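# Place one sealed cup upright in the black tray

## Task

Move a single sealed cup from the table into the black tray so it stands upright there, release it, and make sure every other cup is still standing.

## Robot and tools

Robot: two arms, left_arm (base near y = +0.264 m) and right_arm (base near y = -0.285 m), each ending in a five-finger hand. right_arm has a right hand; left_arm has its mirror-image left hand. A camera stand sits behind the arms.

Frame: the scene frame has its origin at table-top height, midway between the nominal bases; +z is up, +x points out over the table, +y toward left_arm. Image left and right do not match arm names. Reported end_effector_position (metres) and end_effector_quat_wxyz are in this frame and may be off by a few centimetres, more at long reach.

Hand point: a point fixed to the palm, 0.05 m in front of it and 0.15 m from the wrist face. Its +z runs along straight fingers, +y out of the palm, +x across the palm away from the thumb (toward the thumb on the left hand). Straight fingertips extend 0.06 to 0.07 m past it along +z and sit 0.06 m behind it along -y. A wrist bracket on the little-finger side can strike objects.

The 28-number row (used by execute_actions and move): every value is in [-1, 1]. Numbers 1-6 are left_arm dx, dy, dz, rx, ry, rz; 7-12 are left hand motors little, ring, middle, index, thumb_bend, thumb_turn; 13-14 are left force_limit, speed; 15-28 repeat the same layout for right_arm. Always send all 28, even when one arm is idle. The pose numbers are offsets, not poses: they are measured along scene axes from that arm's current Hand target (as it stands when the action or move begins), and 1.0 equals 0.6 m or 180 degrees. rx, ry, rz form one rotation vector, turning about the Hand target position. Sending the same offset twice moves twice. Six zeros re-request the current Hand target. Finger motors: -1 open/straight, +1 closed/curled; thumb_bend -1 straight to +1 fully bent; thumb_turn -1 beside the palm to +1 opposite the fingers. force_limit maps -1..+1 to about 0..10 N at the fingertip (0..15 N for the two thumb motors), where a closing motor stops. speed rises from near zero at -1 to full at +0.48 and above. Hand numbers are absolute targets; to leave a hand unchanged, resend its last executed eight numbers (or, if none yet, its hand_measured plus hand_force_limit and hand_speed). With the thumb turned in front, the hand can encircle objects about 0.035-0.065 m thick. For a soft grip close at speed -0.94 or lower. To grip harder, raise force_limit and send a target more closed than hand_measured; to loosen, send one more open.

execute_actions: actions is a list of actions; each action is a list of up to 15 rows, one per 1/30 s step, the last row being held to fill 15 steps. Every row counts from the action's starting Hand target. cameras optionally names views (cam_high, cam_left_wrist, cam_right_wrist, or ["all"]); an empty actions list returns images by default.

move: target is one 28-number row or a list of up to 15 rows, all offsets from the same starting Hand targets. speed is the top path speed in m/s (0.002 to 4.3, default 0.25; rotation up to twice that in rad/s), one value or one per target. blend (m) rounds corners between listed targets; 0 stops at each. blocking=false returns after about 0.5 s while motion continues. Paths are straight, do not avoid obstacles, stop after 10 s, and can overshoot when fast. Avoid paths passing close to an arm's own base. The result adds a move: line: done, off_target, moving, held or fault, plus limits (paced = pose clipped, held = steps withheld).

wait: seconds from 0 to 10; lets time pass with arms holding. stop: brakes a running move. zoom_image: camera plus region [x0, y0, x1, y1] in pixels of that camera's newest image (at most 504 by 504). show_instructions: shows reference pages. finished_scene: scene = the current scene's number (as printed at the end of results); irreversible.

Results: Hand target (last commanded pose after clipping; next offsets start here), end-effector pose, joint positions/velocities/torques, and per hand six-value lists hand_measured, hand_stopped_by (moving, target, force, stalled, fault) and hand_load_n (positive when the finger is pushed open; near 0 means the grip was lost), plus hand_force_limit and hand_speed. Orientation commands are clipped to within 40 degrees of the measured one per step. Arms often rest 1-3 cm (up to 5 cm) short, usually low; resend the gap as an offset. Motor overheating shows as MOTOR HOT and can make an arm fall.

Avoid: knocking cups over, dropping or releasing a moving cup, hitting the table or fixtures hard, pressing the arms or hands against each other, overloading fingers, letting anything leave the table, and leaving an arm pressing against something (command its target back past the hand point).

Each tool is called after "Call:" by a JSON object that holds its "api" and its "payload".

Reference images:

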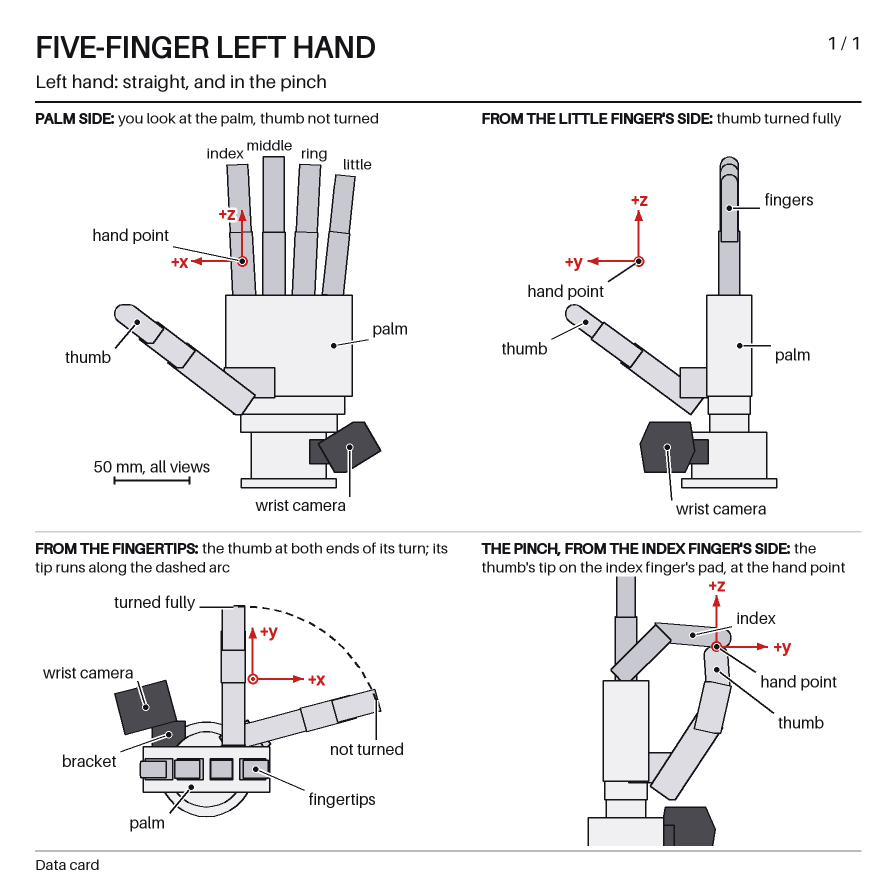

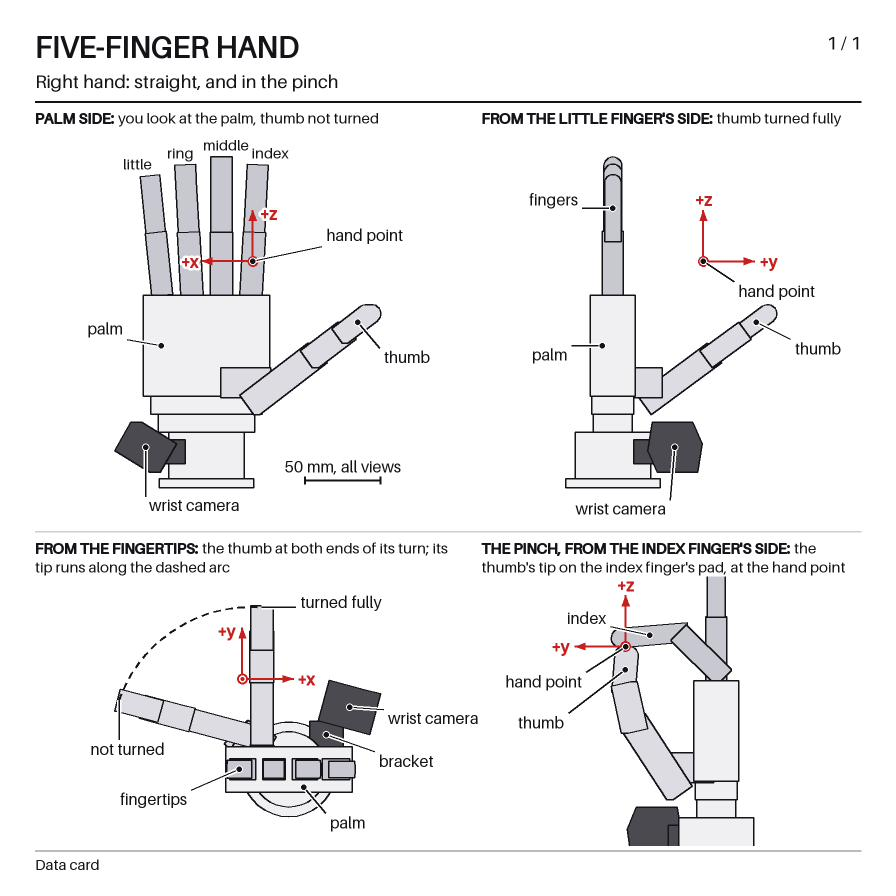

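## Session

Call:
{"api": "execute_actions", "payload": {"actions": []}}

Scene clock: 0.00 s.
left_arm: end_effector_position=(+0.1923, +0.5798, +0.1093) hand_measured=(-1.000, -1.000, -1.000, -1.000, -1.000, -1.000) hand_load_n=(+0.0, +0.0, +0.0, +0.0, +0.0, +0.0) hand_stopped_by=(target, target, target, target, target, target) hand_force_limit=0.00 hand_speed=-0.80 end_effector_quat_wxyz=(-0.076, +0.818, -0.547, +0.161) | right_arm: end_effector_position=(+0.0647, -0.4445, +0.1497) hand_measured=(-1.000, -1.000, -1.000, -1.000, -1.000, -1.000) hand_load_n=(+0.0, +0.0, +0.0, +0.0, +0.0, +0.0) hand_stopped_by=(target, target, target, target, target, target) hand_force_limit=0.00 hand_speed=-0.80 end_effector_quat_wxyz=(+0.204, +0.368, +0.907, -0.007)
Joint positions: left_arm=[1.039 1.516 1.098 -1.032 0.338 0.676] | right_arm=[-2.144 0.814 0.603 -1.425 -0.405 0.185]
Joint velocities: within noise
Joint torques (N m): no reading
Heat: left arm: hottest waist 39 °C; right arm: hottest shoulder 44 °C.
Hand target: left_arm +0.1963, +0.5875, +0.1146; -0.085, +0.817, -0.548, +0.160 | right_arm +0.0617, -0.4491, +0.1550; +0.202, +0.366, +0.908, -0.015

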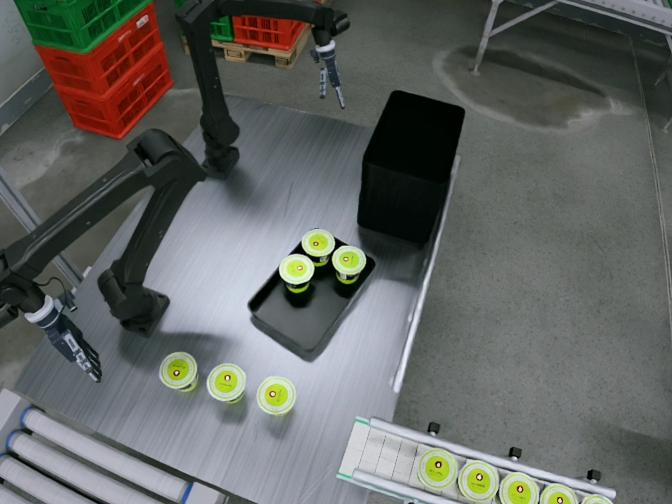

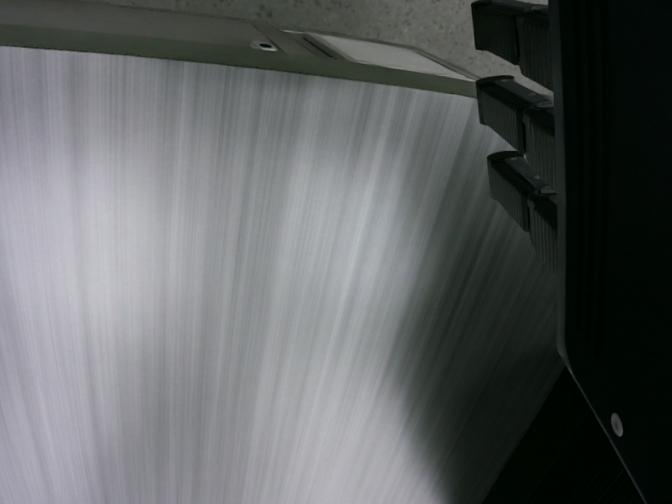

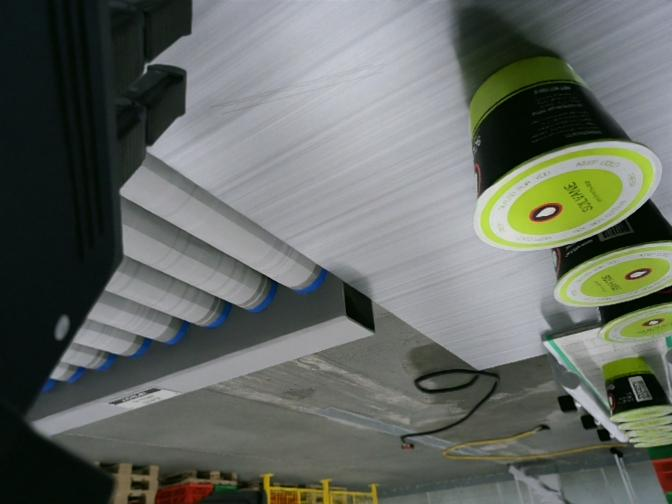

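Call:
{"api": "zoom_image", "payload": {"camera": "cam_right_wrist", "region": [400, 0, 672, 504]}}

Call:
{"api": "zoom_image", "payload": {"camera": "cam_high", "region": [140, 210, 392, 430]}}

Scaled by 1.000.

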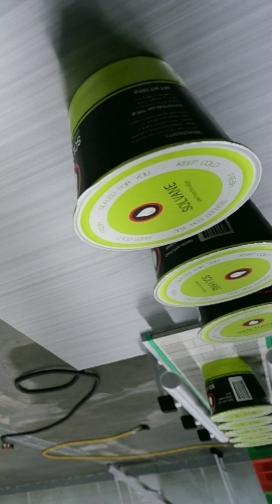

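Scaled by 2.000.

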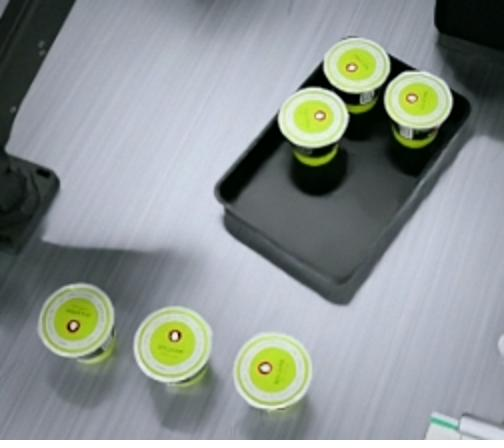

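Call:
{"api": "move", "payload": {"target": [[0,0,0,0,0,0,-1,-1,-1,-1,-1,-1,0,-0.8,0.064,-0.085,0.292,0,0,0,-1,-1,-1,-1,-1,1,0,0],[0,0,0,0,0,0,-1,-1,-1,-1,-1,-1,0,-0.8,0.38,0.023,0.325,0,0,0.4167,-1,-1,-1,-1,-1,1,0,0],[0,0,0,0,0,0,-1,-1,-1,-1,-1,-1,0,-0.8,0.447,0.332,0.325,0,0,0.8333,-1,-1,-1,-1,-1,1,0,0]], "blend": 0.05, "speed": 0.4, "cameras": ["all"]}}

Scene clock: 277.27 s.
left_arm: end_effector_position=(+0.1923, +0.5798, +0.1093) hand_measured=(-1.000, -1.000, -1.000, -1.000, -1.000, -1.000) hand_load_n=(+0.0, +0.0, +0.0, +0.0, +0.0, +0.0) hand_stopped_by=(target, target, target, target, target, target) hand_force_limit=0.00 hand_speed=-0.80 end_effector_quat_wxyz=(-0.076, +0.818, -0.547, +0.161) | right_arm: end_effector_position=(+0.3202, -0.2491, +0.3392) hand_measured=(-1.000, -1.000, -1.000, -1.000, -1.000, +1.000) hand_load_n=(+0.0, +0.0, +0.0, +0.0, -0.5, -0.5) hand_stopped_by=(target, target, target, target, target, target) hand_force_limit=0.00 hand_speed=0.00 end_effector_quat_wxyz=(-0.160, +0.765, -0.621, -0.057)
Joint positions: left_arm=[1.039 1.516 1.098 -1.032 0.338 0.676] | right_arm=[-0.13 1.22 1.428 -1.702 -0.334 -0.321]
Joint torques (N m): left_arm=[1.32 -12.51 9.73 0.46 0.15 0.04] | right_arm=[-0.21 -6.59 11.34 -0.06 -0.2 -0.11]
Heat: left arm: hottest elbow 46 °C; right arm: hottest elbow 47 °C.
Hand target: left_arm +0.1963, +0.5875, +0.1146; -0.085, +0.817, -0.548, +0.160 | right_arm +0.3298, -0.2498, +0.3501; -0.067, +0.783, -0.589, -0.191
Off the commanded pose: left_arm 0.010 m, 1 deg | right_arm 0.014 m, 19 deg.
joint sent to its limit (right arm) — joint 4 (wrist pitch), lower limit. The joint targets are off in orientation, not in position.
move: off_target (right_arm)
camera_calibration:
cam_right_wrist: T_world_to_cam=[[-0.908936, -0.344349, -0.235072, 0.289633], [-0.398186, 0.549763, 0.734308, 0.00748167], [-0.123624, 0.761042, -0.636815, 0.560026], [0, 0, 0, 1]] pos_world=[0.33547, -0.330582, 0.419224]

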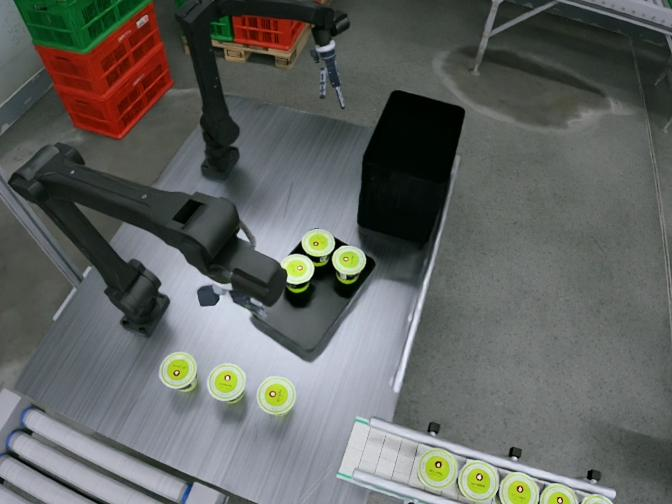

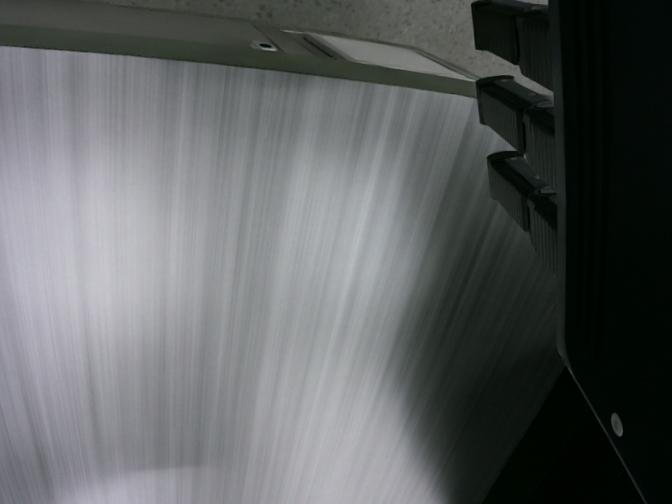

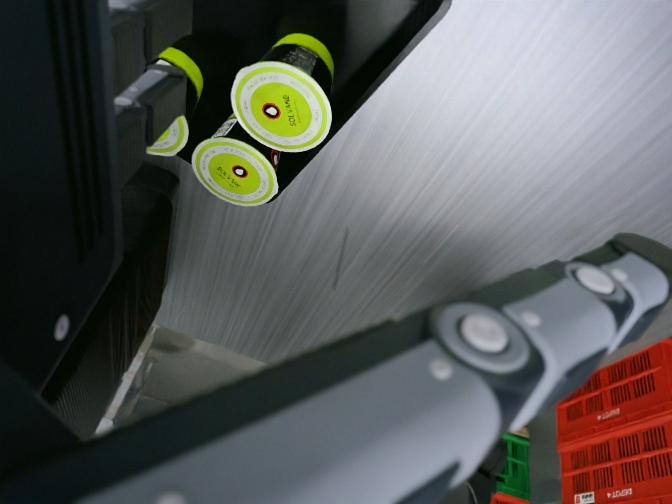

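Call:
{"api": "move", "payload": {"target": [0,0,0,0,0,0,-1,-1,-1,-1,-1,-1,0,-0.8,0.017,0.016,-0.083,-0.4847,-0.2445,0.0846,-1,-1,-1,-1,-1,1,0,0], "speed": 0.4, "cameras": ["all"]}}

Scene clock: 293.97 s.
left_arm: end_effector_position=(+0.1923, +0.5798, +0.1093) hand_measured=(-1.000, -1.000, -1.000, -1.000, -1.000, -1.000) hand_load_n=(+0.0, +0.0, +0.0, +0.0, +0.0, +0.0) hand_stopped_by=(target, target, target, target, target, target) hand_force_limit=0.00 hand_speed=-0.80 end_effector_quat_wxyz=(-0.076, +0.818, -0.547, +0.161) | right_arm: end_effector_position=(+0.3406, -0.2428, +0.3061) hand_measured=(-1.000, -1.000, -1.000, -1.000, -1.000, +1.000) hand_load_n=(+0.0, +0.0, +0.0, +0.0, +0.0, +0.0) hand_stopped_by=(target, target, target, target, target, target) hand_force_limit=0.00 hand_speed=0.00 end_effector_quat_wxyz=(+0.256, +0.709, -0.389, +0.530)
Joint positions: left_arm=[1.039 1.516 1.098 -1.032 0.338 0.676] | right_arm=[0.706 1.279 1.14 -1.702 1.246 0.335]
Joint torques (N m): left_arm=[1.44 -12.57 9.7 0.38 0.18 0.03] | right_arm=[-0.26 -6.83 6.93 -0.5 0.99 -0.01]
Heat: left arm: hottest elbow 46 °C; right arm: hottest elbow 48 °C.
Hand target: left_arm +0.1963, +0.5875, +0.1146; -0.085, +0.817, -0.548, +0.160 | right_arm +0.3401, -0.2402, +0.3002; +0.304, +0.687, -0.397, +0.527
Off the commanded pose: left_arm 0.010 m, 1 deg | right_arm 0.006 m, 6 deg.
joint sent to its limit (right arm) — joint 4 (wrist pitch), lower limit. The joint targets are off in orientation, not in position.
move: off_target (right_arm)
camera_calibration:
cam_right_wrist: T_world_to_cam=[[-0.776807, -0.616702, 0.127474, 0.0805498], [-0.55367, 0.57239, -0.60483, 0.504916], [0.300036, -0.540415, -0.786086, 0.122032], [0, 0, 0, 1]] pos_world=[0.305515, -0.173386, 0.391049]

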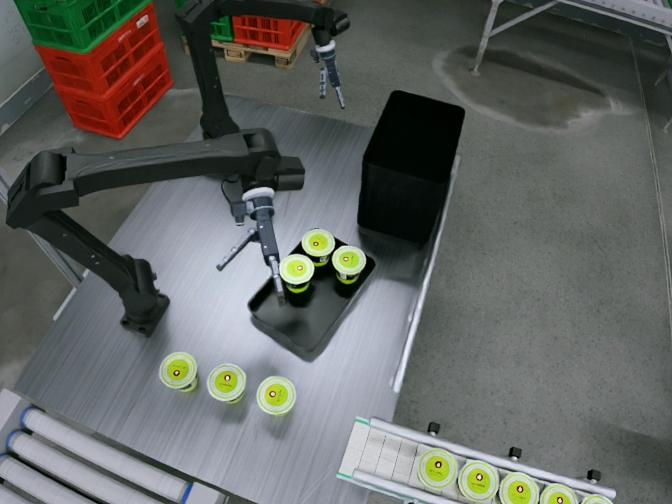

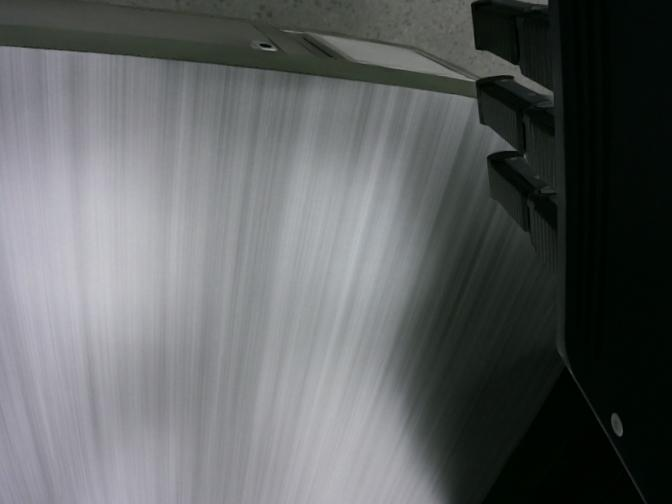

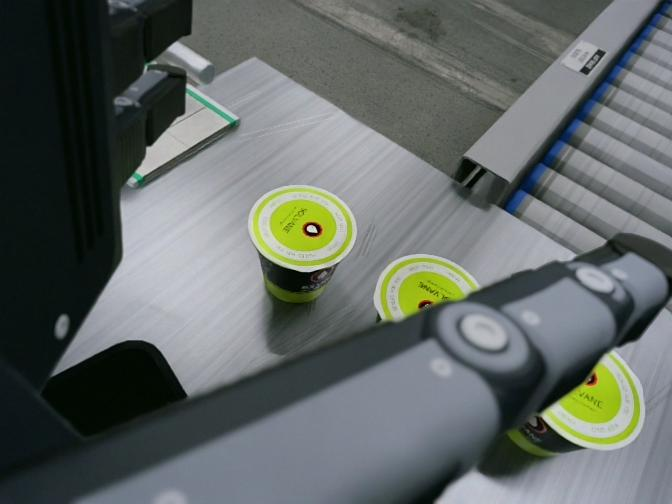

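Call:
{"api": "move", "payload": {"target": [0,0,0,0,0,0,-1,-1,-1,-1,-1,-1,0,-0.8,0.078,-0.07,-0.25,0,0,0,-1,-1,-1,-1,-1,1,0,0], "speed": 0.3, "cameras": ["all"]}}

Scene clock: 317.47 s.
left_arm: end_effector_position=(+0.1923, +0.5798, +0.1093) hand_measured=(-1.000, -1.000, -1.000, -1.000, -1.000, -1.000) hand_load_n=(+0.0, +0.0, +0.0, +0.0, +0.0, +0.0) hand_stopped_by=(target, target, target, target, target, target) hand_force_limit=0.00 hand_speed=-0.80 end_effector_quat_wxyz=(-0.076, +0.818, -0.547, +0.161) | right_arm: end_effector_position=(+0.3886, -0.2788, +0.1502) hand_measured=(-1.000, -1.000, -1.000, -1.000, -1.000, +1.000) hand_load_n=(+0.0, +0.0, +0.0, +0.0, +0.0, +0.0) hand_stopped_by=(target, target, target, target, target, target) hand_force_limit=0.00 hand_speed=0.00 end_effector_quat_wxyz=(+0.304, +0.687, -0.394, +0.529)
Joint positions: left_arm=[1.039 1.516 1.098 -1.032 0.338 0.676] | right_arm=[0.542 1.503 0.892 -1.021 1.312 0.062]
Joint torques (N m): left_arm=[1.44 -12.45 9.73 0.4 0.16 0.05] | right_arm=[-1.2 -10.64 5.72 0.32 0.84 -0.16]
Heat: left arm: hottest elbow 46 °C; right arm: hottest elbow 46 °C.
Hand target: left_arm +0.1963, +0.5875, +0.1146; -0.085, +0.817, -0.548, +0.160 | right_arm +0.3868, -0.2822, +0.1501; +0.304, +0.687, -0.396, +0.527
Off the commanded pose: left_arm 0.010 m, 1 deg | right_arm 0.004 m, 0 deg.
move: done
camera_calibration:
cam_right_wrist: T_world_to_cam=[[-0.819025, -0.544884, 0.17972, 0.144118], [-0.518112, 0.567805, -0.639654, 0.447892], [0.246492, -0.617007, -0.747358, -0.0407352], [0, 0, 0, 1]] pos_world=[0.360135, -0.200922, 0.230151]

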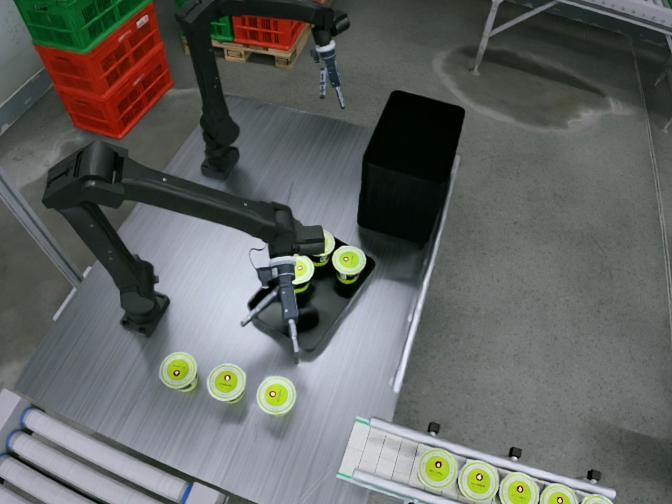

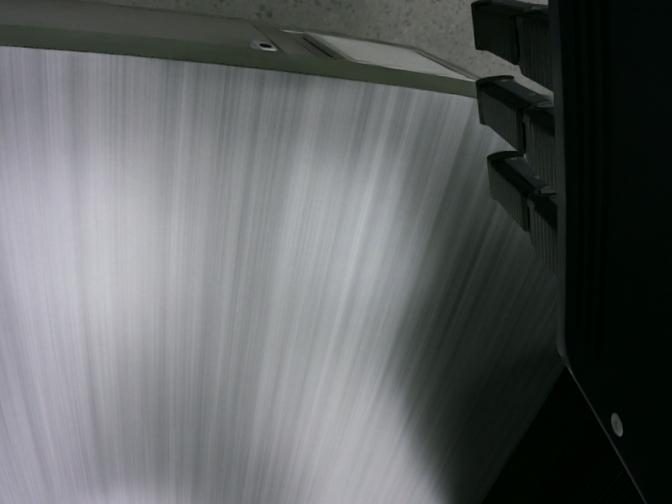

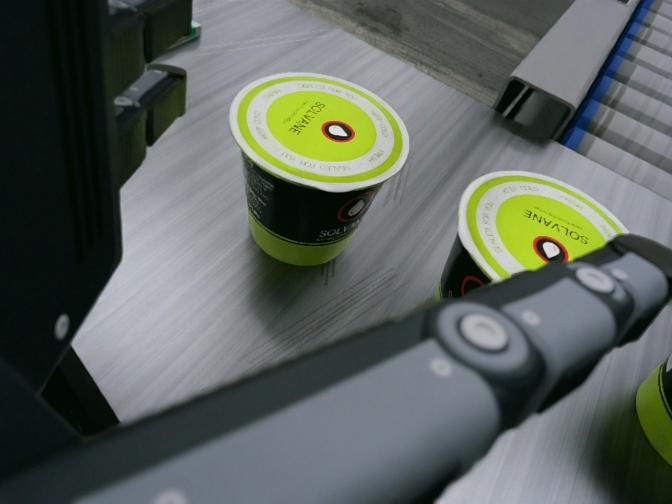

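Call:
{"api": "move", "payload": {"target": [0,0,0,0,0,0,-1,-1,-1,-1,-1,-1,0,-0.8,0.01,0.007,-0.125,0,0,0,-1,-1,-1,-1,-1,1,0,0], "speed": 0.2, "cameras": ["cam_high","cam_right_wrist"]}}

Scene clock: 348.90 s.
left_arm: end_effector_position=(+0.1923, +0.5798, +0.1093) hand_measured=(-1.000, -1.000, -1.000, -1.000, -1.000, -1.000) hand_load_n=(+0.0, +0.0, +0.0, +0.0, +0.0, -0.5) hand_stopped_by=(target, target, target, target, target, target) hand_force_limit=0.00 hand_speed=-0.80 end_effector_quat_wxyz=(-0.076, +0.818, -0.547, +0.161) | right_arm: end_effector_position=(+0.3940, -0.2752, +0.0814) hand_measured=(-1.000, -1.000, -1.000, -1.000, -1.000, +1.000) hand_load_n=(+0.0, +0.0, +0.0, +0.0, +0.0, +0.0) hand_stopped_by=(target, target, target, target, target, target) hand_force_limit=0.00 hand_speed=0.00 end_effector_quat_wxyz=(+0.297, +0.684, -0.401, +0.532)
Joint positions: left_arm=[1.039 1.516 1.098 -1.032 0.338 0.676] | right_arm=[0.542 1.643 0.834 -0.806 1.31 0.067]
Joint torques (N m): left_arm=[1.26 -12.81 9.73 0.38 0.17 0.03] | right_arm=[-0.97 -9.76 5 0.35 0.93 -0.16]
Heat: left arm: hottest elbow 46 °C; right arm: hottest elbow 43 °C.
Hand target: left_arm +0.1963, +0.5875, +0.1146; -0.085, +0.817, -0.548, +0.160 | right_arm +0.3928, -0.2780, +0.0752; +0.304, +0.687, -0.396, +0.527
Off the commanded pose: left_arm 0.010 m, 1 deg | right_arm 0.007 m, 1 deg.
move: done
camera_calibration:
cam_right_wrist: T_world_to_cam=[[-0.822861, -0.545806, 0.158102, 0.165849], [-0.505955, 0.57708, -0.641084, 0.402473], [0.258669, -0.607515, -0.75101, -0.0931738], [0, 0, 0, 1]] pos_world=[0.364205, -0.198342, 0.161823]
Images, in order (width x height): cam_high 672x504, cam_right_wrist 672x504.

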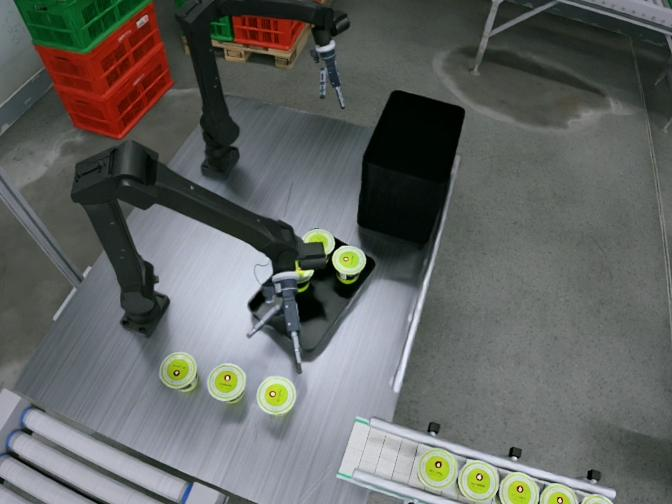

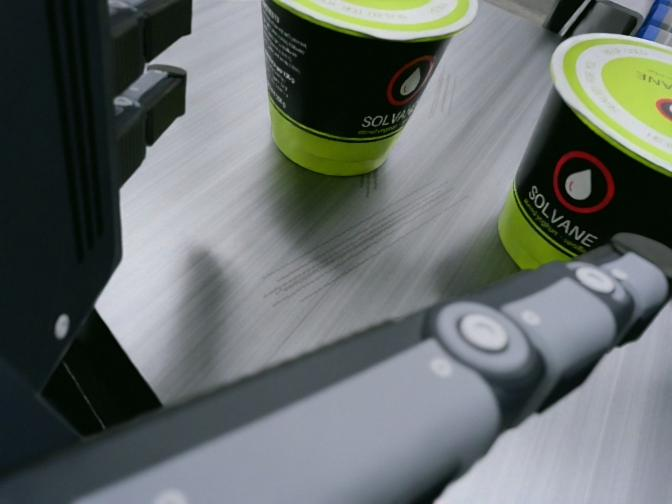

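Call:
{"api": "move", "payload": {"target": [0,0,0,0,0,0,-1,-1,-1,-1,-1,-1,0,-0.8,0.0437,-0.08,-0.052,0,0,0,-1,-1,-1,-1,-1,1,0,0], "speed": 0.1, "cameras": ["cam_high","cam_right_wrist"]}}

Call:
{"api": "zoom_image", "payload": {"camera": "cam_high", "region": [200, 220, 400, 420]}}

Scene clock: 372.77 s.
left_arm: end_effector_position=(+0.1923, +0.5798, +0.1093) hand_measured=(-1.000, -1.000, -1.000, -1.000, -1.000, -1.000) hand_load_n=(+0.0, +0.0, +0.0, +0.0, +0.0, +0.0) hand_stopped_by=(target, target, target, target, target, target) hand_force_limit=0.00 hand_speed=-0.80 end_effector_quat_wxyz=(-0.076, +0.818, -0.547, +0.161) | right_arm: end_effector_position=(+0.4233, -0.3237, +0.0498) hand_measured=(-1.000, -1.000, -1.000, -1.000, -1.000, +1.000) hand_load_n=(+0.0, +0.0, +0.0, +0.0, +0.0, +0.0) hand_stopped_by=(target, target, target, target, target, target) hand_force_limit=0.00 hand_speed=0.00 end_effector_quat_wxyz=(+0.301, +0.681, -0.402, +0.533)
Joint positions: left_arm=[1.039 1.516 1.098 -1.032 0.338 0.676] | right_arm=[0.394 1.681 0.722 -0.153 1.286 -0.456]
Joint torques (N m): left_arm=[1.38 -12.51 9.72 0.43 0.17 0.05] | right_arm=[-0.79 -10.52 4.1 0.92 0.56 -0.18]
Heat: left arm: hottest elbow 47 °C; right arm: hottest shoulder 42 °C.
Hand target: left_arm +0.1963, +0.5875, +0.1146; -0.085, +0.817, -0.548, +0.160 | right_arm +0.4190, -0.3260, +0.0440; +0.304, +0.687, -0.397, +0.527
Off the commanded pose: left_arm 0.010 m, 1 deg | right_arm 0.008 m, 1 deg.
move: done
camera_calibration:
cam_right_wrist: T_world_to_cam=[[-0.827096, -0.538656, 0.160506, 0.172486], [-0.500762, 0.576523, -0.645646, 0.42289], [0.255245, -0.614387, -0.746578, -0.155002], [0, 0, 0, 1]] pos_world=[0.393993, -0.246126, 0.12963]
Images, in order (width x height): cam_high 672x504, cam_right_wrist 672x504.

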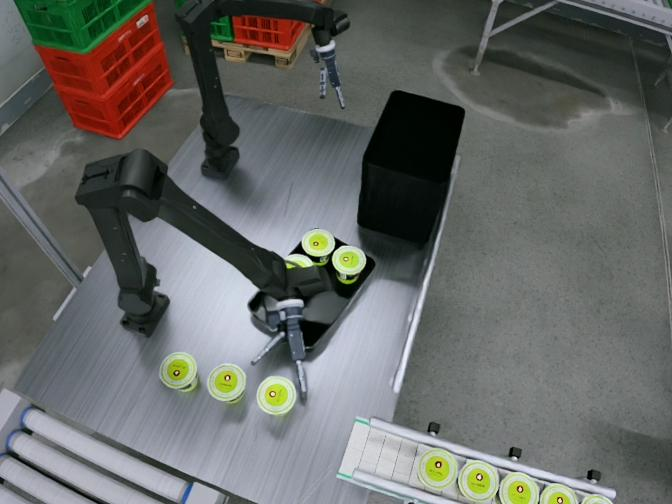

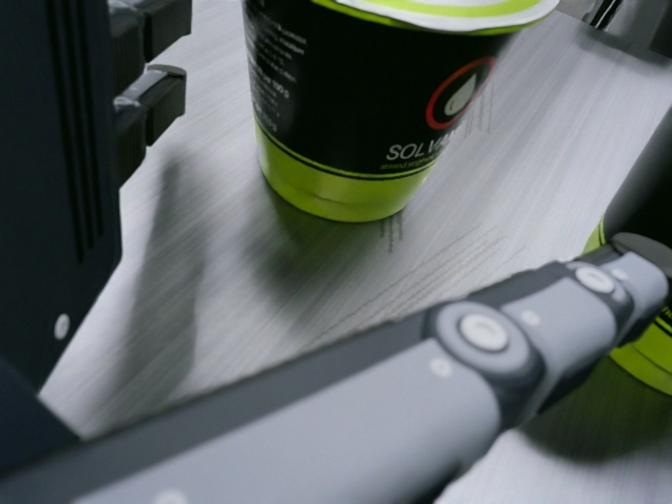

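Scaled by 2.520.

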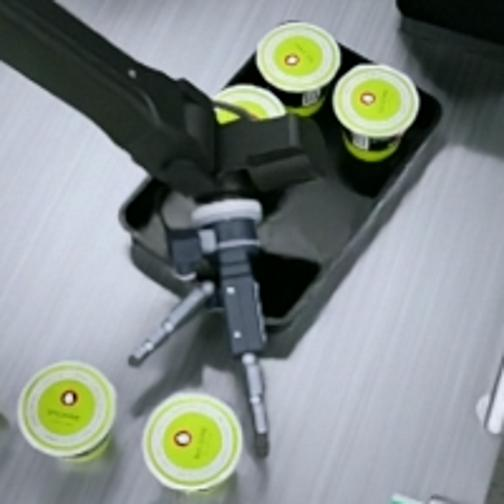

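Call:
{"api": "move", "payload": {"target": [0,0,0,0,0,0,-1,-1,-1,-1,-1,-1,0,-0.8,0.0508,-0.088,-0.006,0,0,0,-1,-1,-1,-1,-1,1,0,0], "speed": 0.08, "cameras": ["cam_high","cam_right_wrist"]}}

Call:
{"api": "zoom_image", "payload": {"camera": "cam_high", "region": [200, 270, 350, 420]}}

Scene clock: 387.73 s.
left_arm: end_effector_position=(+0.1923, +0.5798, +0.1093) hand_measured=(-1.000, -1.000, -1.000, -1.000, -1.000, -1.000) hand_load_n=(+0.0, +0.0, +0.0, +0.0, +0.0, +0.0) hand_stopped_by=(target, target, target, target, target, target) hand_force_limit=0.00 hand_speed=-0.80 end_effector_quat_wxyz=(-0.076, +0.818, -0.547, +0.161) | right_arm: end_effector_position=(+0.4538, -0.3761, +0.0514) hand_measured=(-1.000, -1.000, -1.000, -1.000, -1.000, +1.000) hand_load_n=(+0.0, +0.0, +0.0, +0.0, +0.0, +0.5) hand_stopped_by=(target, target, target, target, target, target) hand_force_limit=0.00 hand_speed=0.00 end_effector_quat_wxyz=(+0.296, +0.681, -0.403, +0.535)
Joint positions: left_arm=[1.039 1.516 1.098 -1.032 0.338 0.676] | right_arm=[0.241 1.701 0.685 0.274 1.189 -0.836]
Joint torques (N m): left_arm=[1.44 -12.34 9.8 0.38 0.16 0.02] | right_arm=[-1.03 -9.47 4.37 1.42 0.54 -0.16]
Heat: left arm: hottest elbow 47 °C; right arm: hottest shoulder 42 °C.
Hand target: left_arm +0.1963, +0.5875, +0.1146; -0.085, +0.817, -0.548, +0.160 | right_arm +0.4496, -0.3788, +0.0404; +0.304, +0.687, -0.397, +0.527
Off the commanded pose: left_arm 0.010 m, 1 deg | right_arm 0.012 m, 2 deg.
move: off_target (right_arm)
camera_calibration:
cam_right_wrist: T_world_to_cam=[[-0.826452, -0.542577, 0.150294, 0.167971], [-0.497229, 0.578192, -0.646883, 0.468546], [0.264085, -0.609348, -0.747632, -0.195727], [0, 0, 0, 1]] pos_world=[0.423484, -0.299038, 0.131517]
Images, in order (width x height): cam_high 672x504, cam_right_wrist 672x504.

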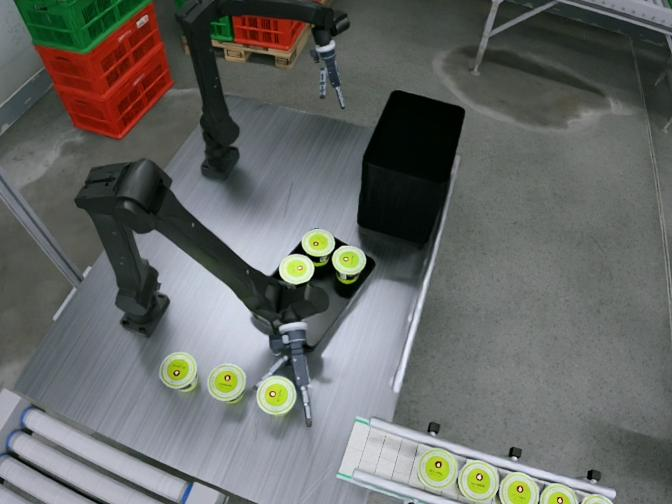

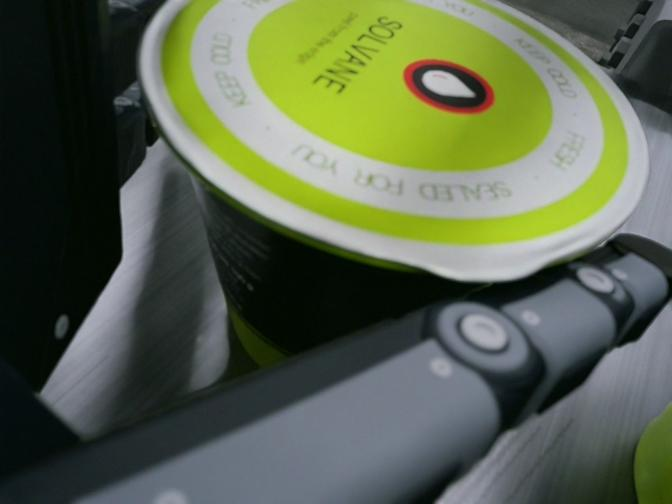

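Scaled by 3.360.

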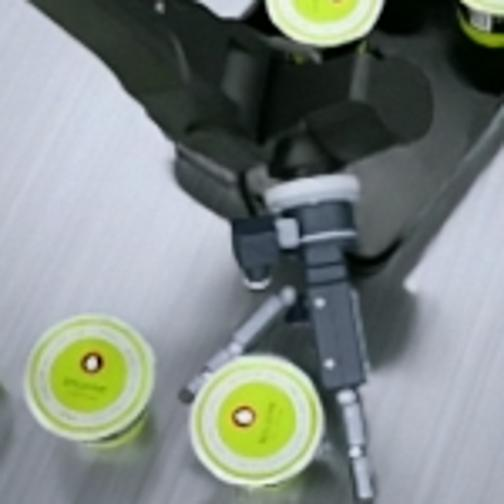

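Call:
{"api": "move", "payload": {"target": [0,0,0,0,0,0,-1,-1,-1,-1,-1,-1,0,-0.8,0,0,-0.018,0,0,0,-1,-1,-1,-1,-1,1,0,0], "speed": 0.08, "cameras": ["cam_right_wrist"]}}

Scene clock: 394.90 s.
left_arm: end_effector_position=(+0.1923, +0.5798, +0.1093) hand_measured=(-1.000, -1.000, -1.000, -1.000, -1.000, -1.000) hand_load_n=(+0.0, +0.0, +0.0, +0.0, +0.0, +0.0) hand_stopped_by=(target, target, target, target, target, target) hand_force_limit=0.00 hand_speed=-0.80 end_effector_quat_wxyz=(-0.076, +0.818, -0.547, +0.161) | right_arm: end_effector_position=(+0.4536, -0.3762, +0.0402) hand_measured=(-1.000, -1.000, -1.000, -1.000, -1.000, +1.000) hand_load_n=(+0.0, +0.0, +0.0, +0.0, +0.0, +0.0) hand_stopped_by=(target, target, target, target, target, target) hand_force_limit=0.00 hand_speed=0.00 end_effector_quat_wxyz=(+0.297, +0.681, -0.403, +0.535)
Joint positions: left_arm=[1.039 1.516 1.098 -1.032 0.338 0.676] | right_arm=[0.241 1.734 0.681 0.311 1.189 -0.838]
Joint torques (N m): left_arm=[1.49 -12.45 9.7 0.4 0.17 0.04] | right_arm=[-1.03 -9.7 4.18 1.37 0.55 -0.16]
Heat: left arm: hottest elbow 47 °C; right arm: hottest shoulder 42 °C.
Hand target: left_arm +0.1963, +0.5875, +0.1146; -0.085, +0.817, -0.548, +0.160 | right_arm +0.4496, -0.3788, +0.0296; +0.304, +0.687, -0.397, +0.527
Off the commanded pose: left_arm 0.010 m, 1 deg | right_arm 0.012 m, 2 deg.
move: off_target (right_arm)
camera_calibration:
cam_right_wrist: T_world_to_cam=[[-0.825901, -0.542813, 0.152452, 0.169027], [-0.498758, 0.577298, -0.646504, 0.461524], [0.26292, -0.609985, -0.747523, -0.203858], [0, 0, 0, 1]] pos_world=[0.423387, -0.299037, 0.12022]
Images, in order (width x height): cam_right_wrist 672x504.

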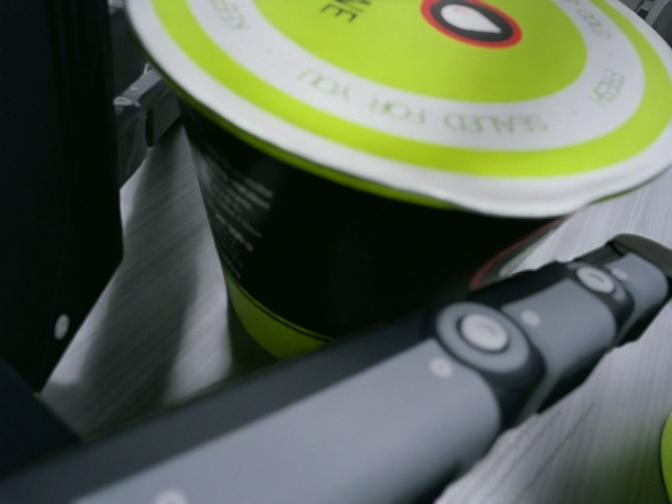

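Call:
{"api": "execute_actions", "payload": {"actions": [[[0,0,0,0,0,0,-1,-1,-1,-1,-1,-1,0,-0.8,0,0,0,0,0,0,-1,-1,0.4,0.4,0.3,1,-0.5,-0.9]]], "cameras": []}}

Call:
{"api": "wait", "payload": {"seconds": 4, "cameras": ["cam_high","cam_right_wrist"]}}

Scene clock: 407.37 s.
left_arm: end_effector_position=(+0.1923, +0.5798, +0.1093) hand_measured=(-1.000, -1.000, -1.000, -1.000, -1.000, -1.000) hand_load_n=(+0.0, +0.0, +0.0, +0.0, +0.0, +0.0) hand_stopped_by=(target, target, target, target, target, target) hand_force_limit=0.00 hand_speed=-0.80 end_effector_quat_wxyz=(-0.076, +0.818, -0.547, +0.161) | right_arm: end_effector_position=(+0.4498, -0.3777, +0.0403) hand_measured=(-1.000, -1.000, -0.294, -0.332, -0.774, +1.000) hand_load_n=(+0.0, +0.0, +3.5, +2.5, +7.0, +0.5) hand_stopped_by=(target, target, force, force, force, target) hand_force_limit=-0.50 hand_speed=-0.90 end_effector_quat_wxyz=(+0.304, +0.683, -0.398, +0.532)
Joint positions: left_arm=[1.039 1.516 1.098 -1.032 0.338 0.676] | right_arm=[0.241 1.734 0.675 0.311 1.196 -0.851]
Joint torques (N m): left_arm=[1.44 -12.57 9.76 0.39 0.17 0.04] | right_arm=[-0.91 -9.58 4.56 1.37 0.25 -0.04]
Heat: left arm: hottest elbow 47 °C; right arm: hottest shoulder 43 °C.
Hand target: left_arm +0.1963, +0.5875, +0.1146; -0.085, +0.817, -0.548, +0.160 | right_arm +0.4495, -0.3789, +0.0296; +0.305, +0.687, -0.397, +0.527
Off the commanded pose: left_arm 0.010 m, 1 deg | right_arm 0.011 m, 1 deg.
Step readings (end_effector_position of left_arm | right_arm):
0: (+0.1923, +0.5798, +0.1093) | (+0.4536, -0.3762, +0.0402)
1: (+0.1923, +0.5798, +0.1093) | (+0.4536, -0.3762, +0.0402)
2: (+0.1923, +0.5798, +0.1093) | (+0.4536, -0.3762, +0.0402)
4: (+0.1923, +0.5798, +0.1093) | (+0.4536, -0.3762, +0.0402)
8: (+0.1923, +0.5798, +0.1093) | (+0.4536, -0.3762, +0.0402)
15: (+0.1923, +0.5798, +0.1093) | (+0.4536, -0.3762, +0.0402)
No camera images: "cameras" was empty.

Scene clock: 411.37 s.
left_arm: end_effector_position=(+0.1923, +0.5798, +0.1093) hand_measured=(-1.000, -1.000, -1.000, -1.000, -1.000, -1.000) hand_load_n=(+0.0, +0.0, +0.0, +0.0, +0.0, -0.5) hand_stopped_by=(target, target, target, target, target, target) hand_force_limit=0.00 hand_speed=-0.80 end_effector_quat_wxyz=(-0.076, +0.818, -0.547, +0.161) | right_arm: end_effector_position=(+0.4498, -0.3777, +0.0403) hand_measured=(-1.000, -1.000, -0.294, -0.332, -0.774, +1.000) hand_load_n=(+0.0, +0.0, +3.5, +2.5, +7.0, +0.5) hand_stopped_by=(target, target, force, force, force, target) hand_force_limit=-0.50 hand_speed=-0.90 end_effector_quat_wxyz=(+0.304, +0.683, -0.398, +0.532)
Joint positions: left_arm=[1.039 1.516 1.098 -1.032 0.338 0.676] | right_arm=[0.241 1.734 0.675 0.311 1.196 -0.851]
Joint torques (N m): left_arm=[1.44 -12.4 9.69 0.4 0.17 0.05] | right_arm=[-1.03 -9.58 4.59 1.37 0.25 -0.03]
Heat: left arm: hottest elbow 47 °C; right arm: hottest shoulder 43 °C.
Hand target: left_arm +0.1963, +0.5875, +0.1146; -0.085, +0.817, -0.548, +0.160 | right_arm +0.4495, -0.3789, +0.0296; +0.305, +0.687, -0.397, +0.527
Off the commanded pose: left_arm 0.010 m, 1 deg | right_arm 0.011 m, 1 deg.
wait: 4.00 s; at rest by 0.17 s
camera_calibration:
cam_right_wrist: T_world_to_cam=[[-0.824576, -0.539304, 0.170953, 0.165], [-0.507118, 0.57061, -0.645938, 0.461826], [0.250809, -0.619318, -0.744002, -0.201961], [0, 0, 0, 1]] pos_world=[0.420909, -0.299616, 0.119845]
Images, in order (width x height): cam_high 672x504, cam_right_wrist 672x504.

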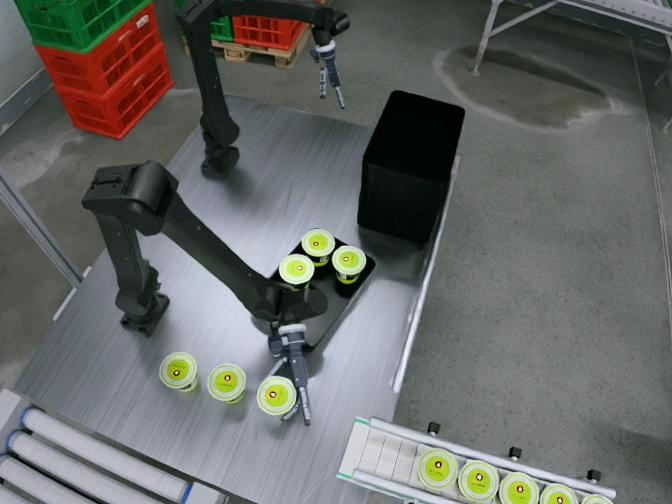

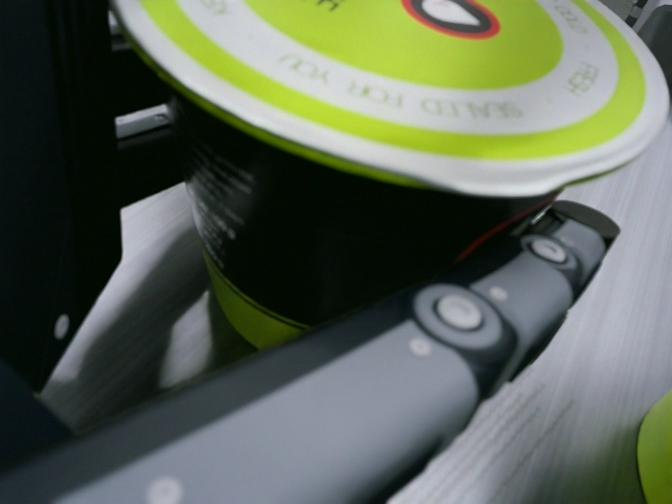

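Call:
{"api": "move", "payload": {"target": [0,0,0,0,0,0,-1,-1,-1,-1,-1,-1,0,-0.8,0,0,0.2,0,0,0,-1,-1,0.4,0.4,0.3,1,-0.5,-0.9], "speed": 0.1, "cameras": ["cam_high","cam_right_wrist"]}}

Scene clock: 425.07 s.
left_arm: end_effector_position=(+0.1923, +0.5798, +0.1093) hand_measured=(-1.000, -1.000, -1.000, -1.000, -1.000, -1.000) hand_load_n=(+0.0, +0.0, +0.0, +0.0, +0.0, +0.0) hand_stopped_by=(target, target, target, target, target, target) hand_force_limit=0.00 hand_speed=-0.80 end_effector_quat_wxyz=(-0.076, +0.818, -0.547, +0.161) | right_arm: end_effector_position=(+0.4319, -0.3811, +0.1255) hand_measured=(-1.000, -1.000, -0.294, -0.332, -0.774, +1.000) hand_load_n=(+0.0, +0.0, +4.0, +3.0, +6.5, +1.5) hand_stopped_by=(target, target, force, force, force, target) hand_force_limit=-0.50 hand_speed=-0.90 end_effector_quat_wxyz=(+0.316, +0.702, -0.384, +0.510)
Joint positions: left_arm=[1.039 1.516 1.098 -1.032 0.338 0.676] | right_arm=[0.241 1.466 0.707 -0.065 1.18 -0.84]
Joint torques (N m): left_arm=[1.32 -12.51 9.76 0.4 0.18 0.03] | right_arm=[-0.97 -11.11 10.04 0.65 1.05 -0.17]
Heat: left arm: hottest elbow 47 °C; right arm: hottest shoulder 43 °C.
Hand target: left_arm +0.1963, +0.5875, +0.1146; -0.085, +0.817, -0.548, +0.160 | right_arm +0.4495, -0.3789, +0.1495; +0.304, +0.687, -0.397, +0.527
Off the commanded pose: left_arm 0.010 m, 1 deg | right_arm 0.030 m, 3 deg.
move: off_target (right_arm)
camera_calibration:
cam_right_wrist: T_world_to_cam=[[-0.806328, -0.545829, 0.227828, 0.116361], [-0.554827, 0.564542, -0.611114, 0.523654], [0.204945, -0.619163, -0.758047, -0.114519], [0, 0, 0, 1]] pos_world=[0.407833, -0.303017, 0.206691]
Images, in order (width x height): cam_high 672x504, cam_right_wrist 672x504.

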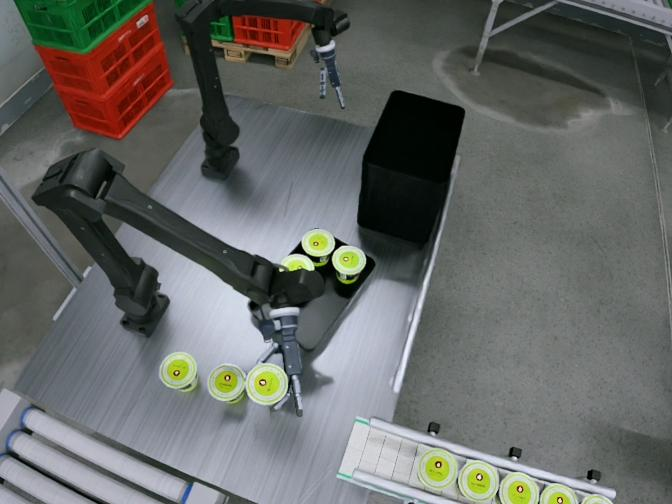

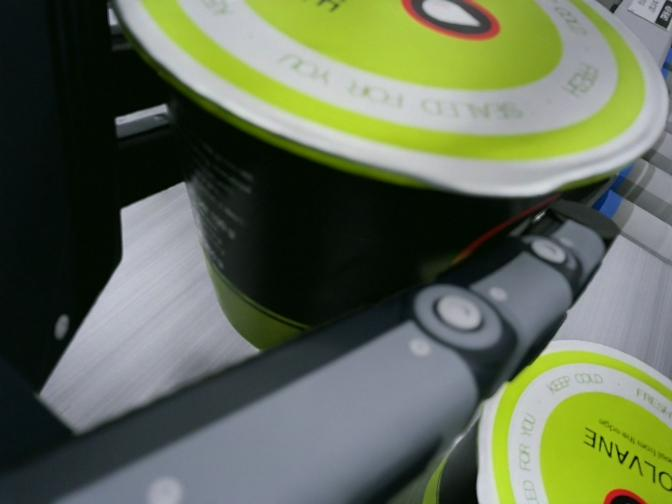

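Call:
{"api": "move", "payload": {"target": [[0,0,0,0,0,0,-1,-1,-1,-1,-1,-1,0,-0.8,-0.0325,0.1315,0.184,0,0,0.1667,-1,-1,0.4,0.4,0.3,1,-0.5,-0.9],[0,0,0,0,0,0,-1,-1,-1,-1,-1,-1,0,-0.8,-0.149,0.265,0.184,0,0,0.4833,-1,-1,0.4,0.4,0.3,1,-0.5,-0.9]], "speed": 0.25, "blend": 0.03, "cameras": ["cam_high","cam_right_wrist"]}}

Scene clock: 443.83 s.
left_arm: end_effector_position=(+0.1923, +0.5798, +0.1093) hand_measured=(-1.000, -1.000, -1.000, -1.000, -1.000, -1.000) hand_load_n=(+0.0, +0.0, +0.0, +0.0, +0.0, +0.0) hand_stopped_by=(target, target, target, target, target, target) hand_force_limit=0.00 hand_speed=-0.80 end_effector_quat_wxyz=(-0.076, +0.818, -0.547, +0.161) | right_arm: end_effector_position=(+0.3597, -0.2172, +0.2427) hand_measured=(-1.000, -1.000, -0.294, -0.332, -0.774, +1.000) hand_load_n=(+0.0, +0.0, +4.0, +3.0, +6.5, +1.5) hand_stopped_by=(target, target, force, force, force, target) hand_force_limit=-0.50 hand_speed=-0.90 end_effector_quat_wxyz=(-0.149, +0.785, +0.179, +0.574)
Joint positions: left_arm=[1.039 1.516 1.098 -1.032 0.338 0.676] | right_arm=[0.27 0.393 0.41 -0.325 -0.196 -1.603]
Joint torques (N m): left_arm=[1.44 -12.57 9.73 0.38 0.17 0.03] | right_arm=[-1.2 -1.44 10.25 1.88 -0.12 -0.32]
Heat: left arm: hottest elbow 47 °C; right arm: hottest elbow 43 °C.
Hand target: left_arm +0.1963, +0.5875, +0.1146; -0.085, +0.817, -0.548, +0.160 | right_arm +0.3601, -0.2198, +0.2599; -0.142, +0.771, +0.185, +0.592
Off the commanded pose: left_arm 0.010 m, 1 deg | right_arm 0.017 m, 3 deg.
move: off_target (right_arm)
camera_calibration:
cam_right_wrist: T_world_to_cam=[[0.504046, -0.850993, 0.147471, -0.397236], [-0.630215, -0.479149, -0.610938, 0.263073], [0.590565, 0.215002, -0.777822, 0.137924], [0, 0, 0, 1]] pos_world=[0.284565, -0.241647, 0.326582]
Images, in order (width x height): cam_high 672x504, cam_right_wrist 672x504.

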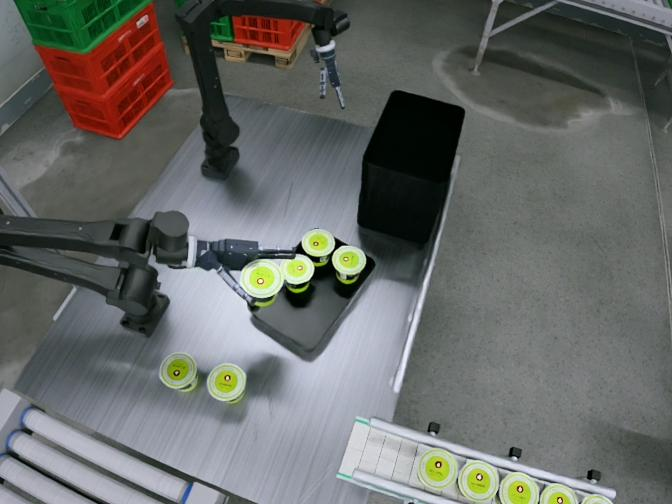

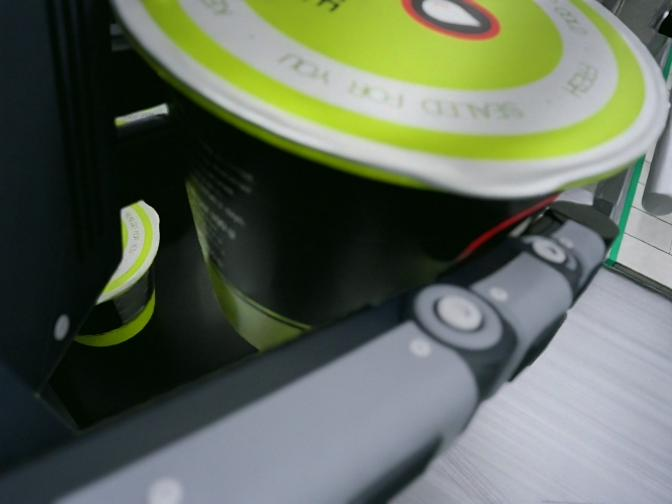

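Call:
{"api": "zoom_image", "payload": {"camera": "cam_high", "region": [230, 220, 390, 380]}}

Scaled by 3.150.

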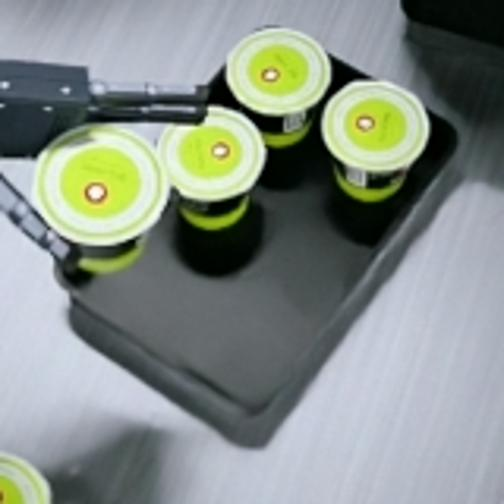

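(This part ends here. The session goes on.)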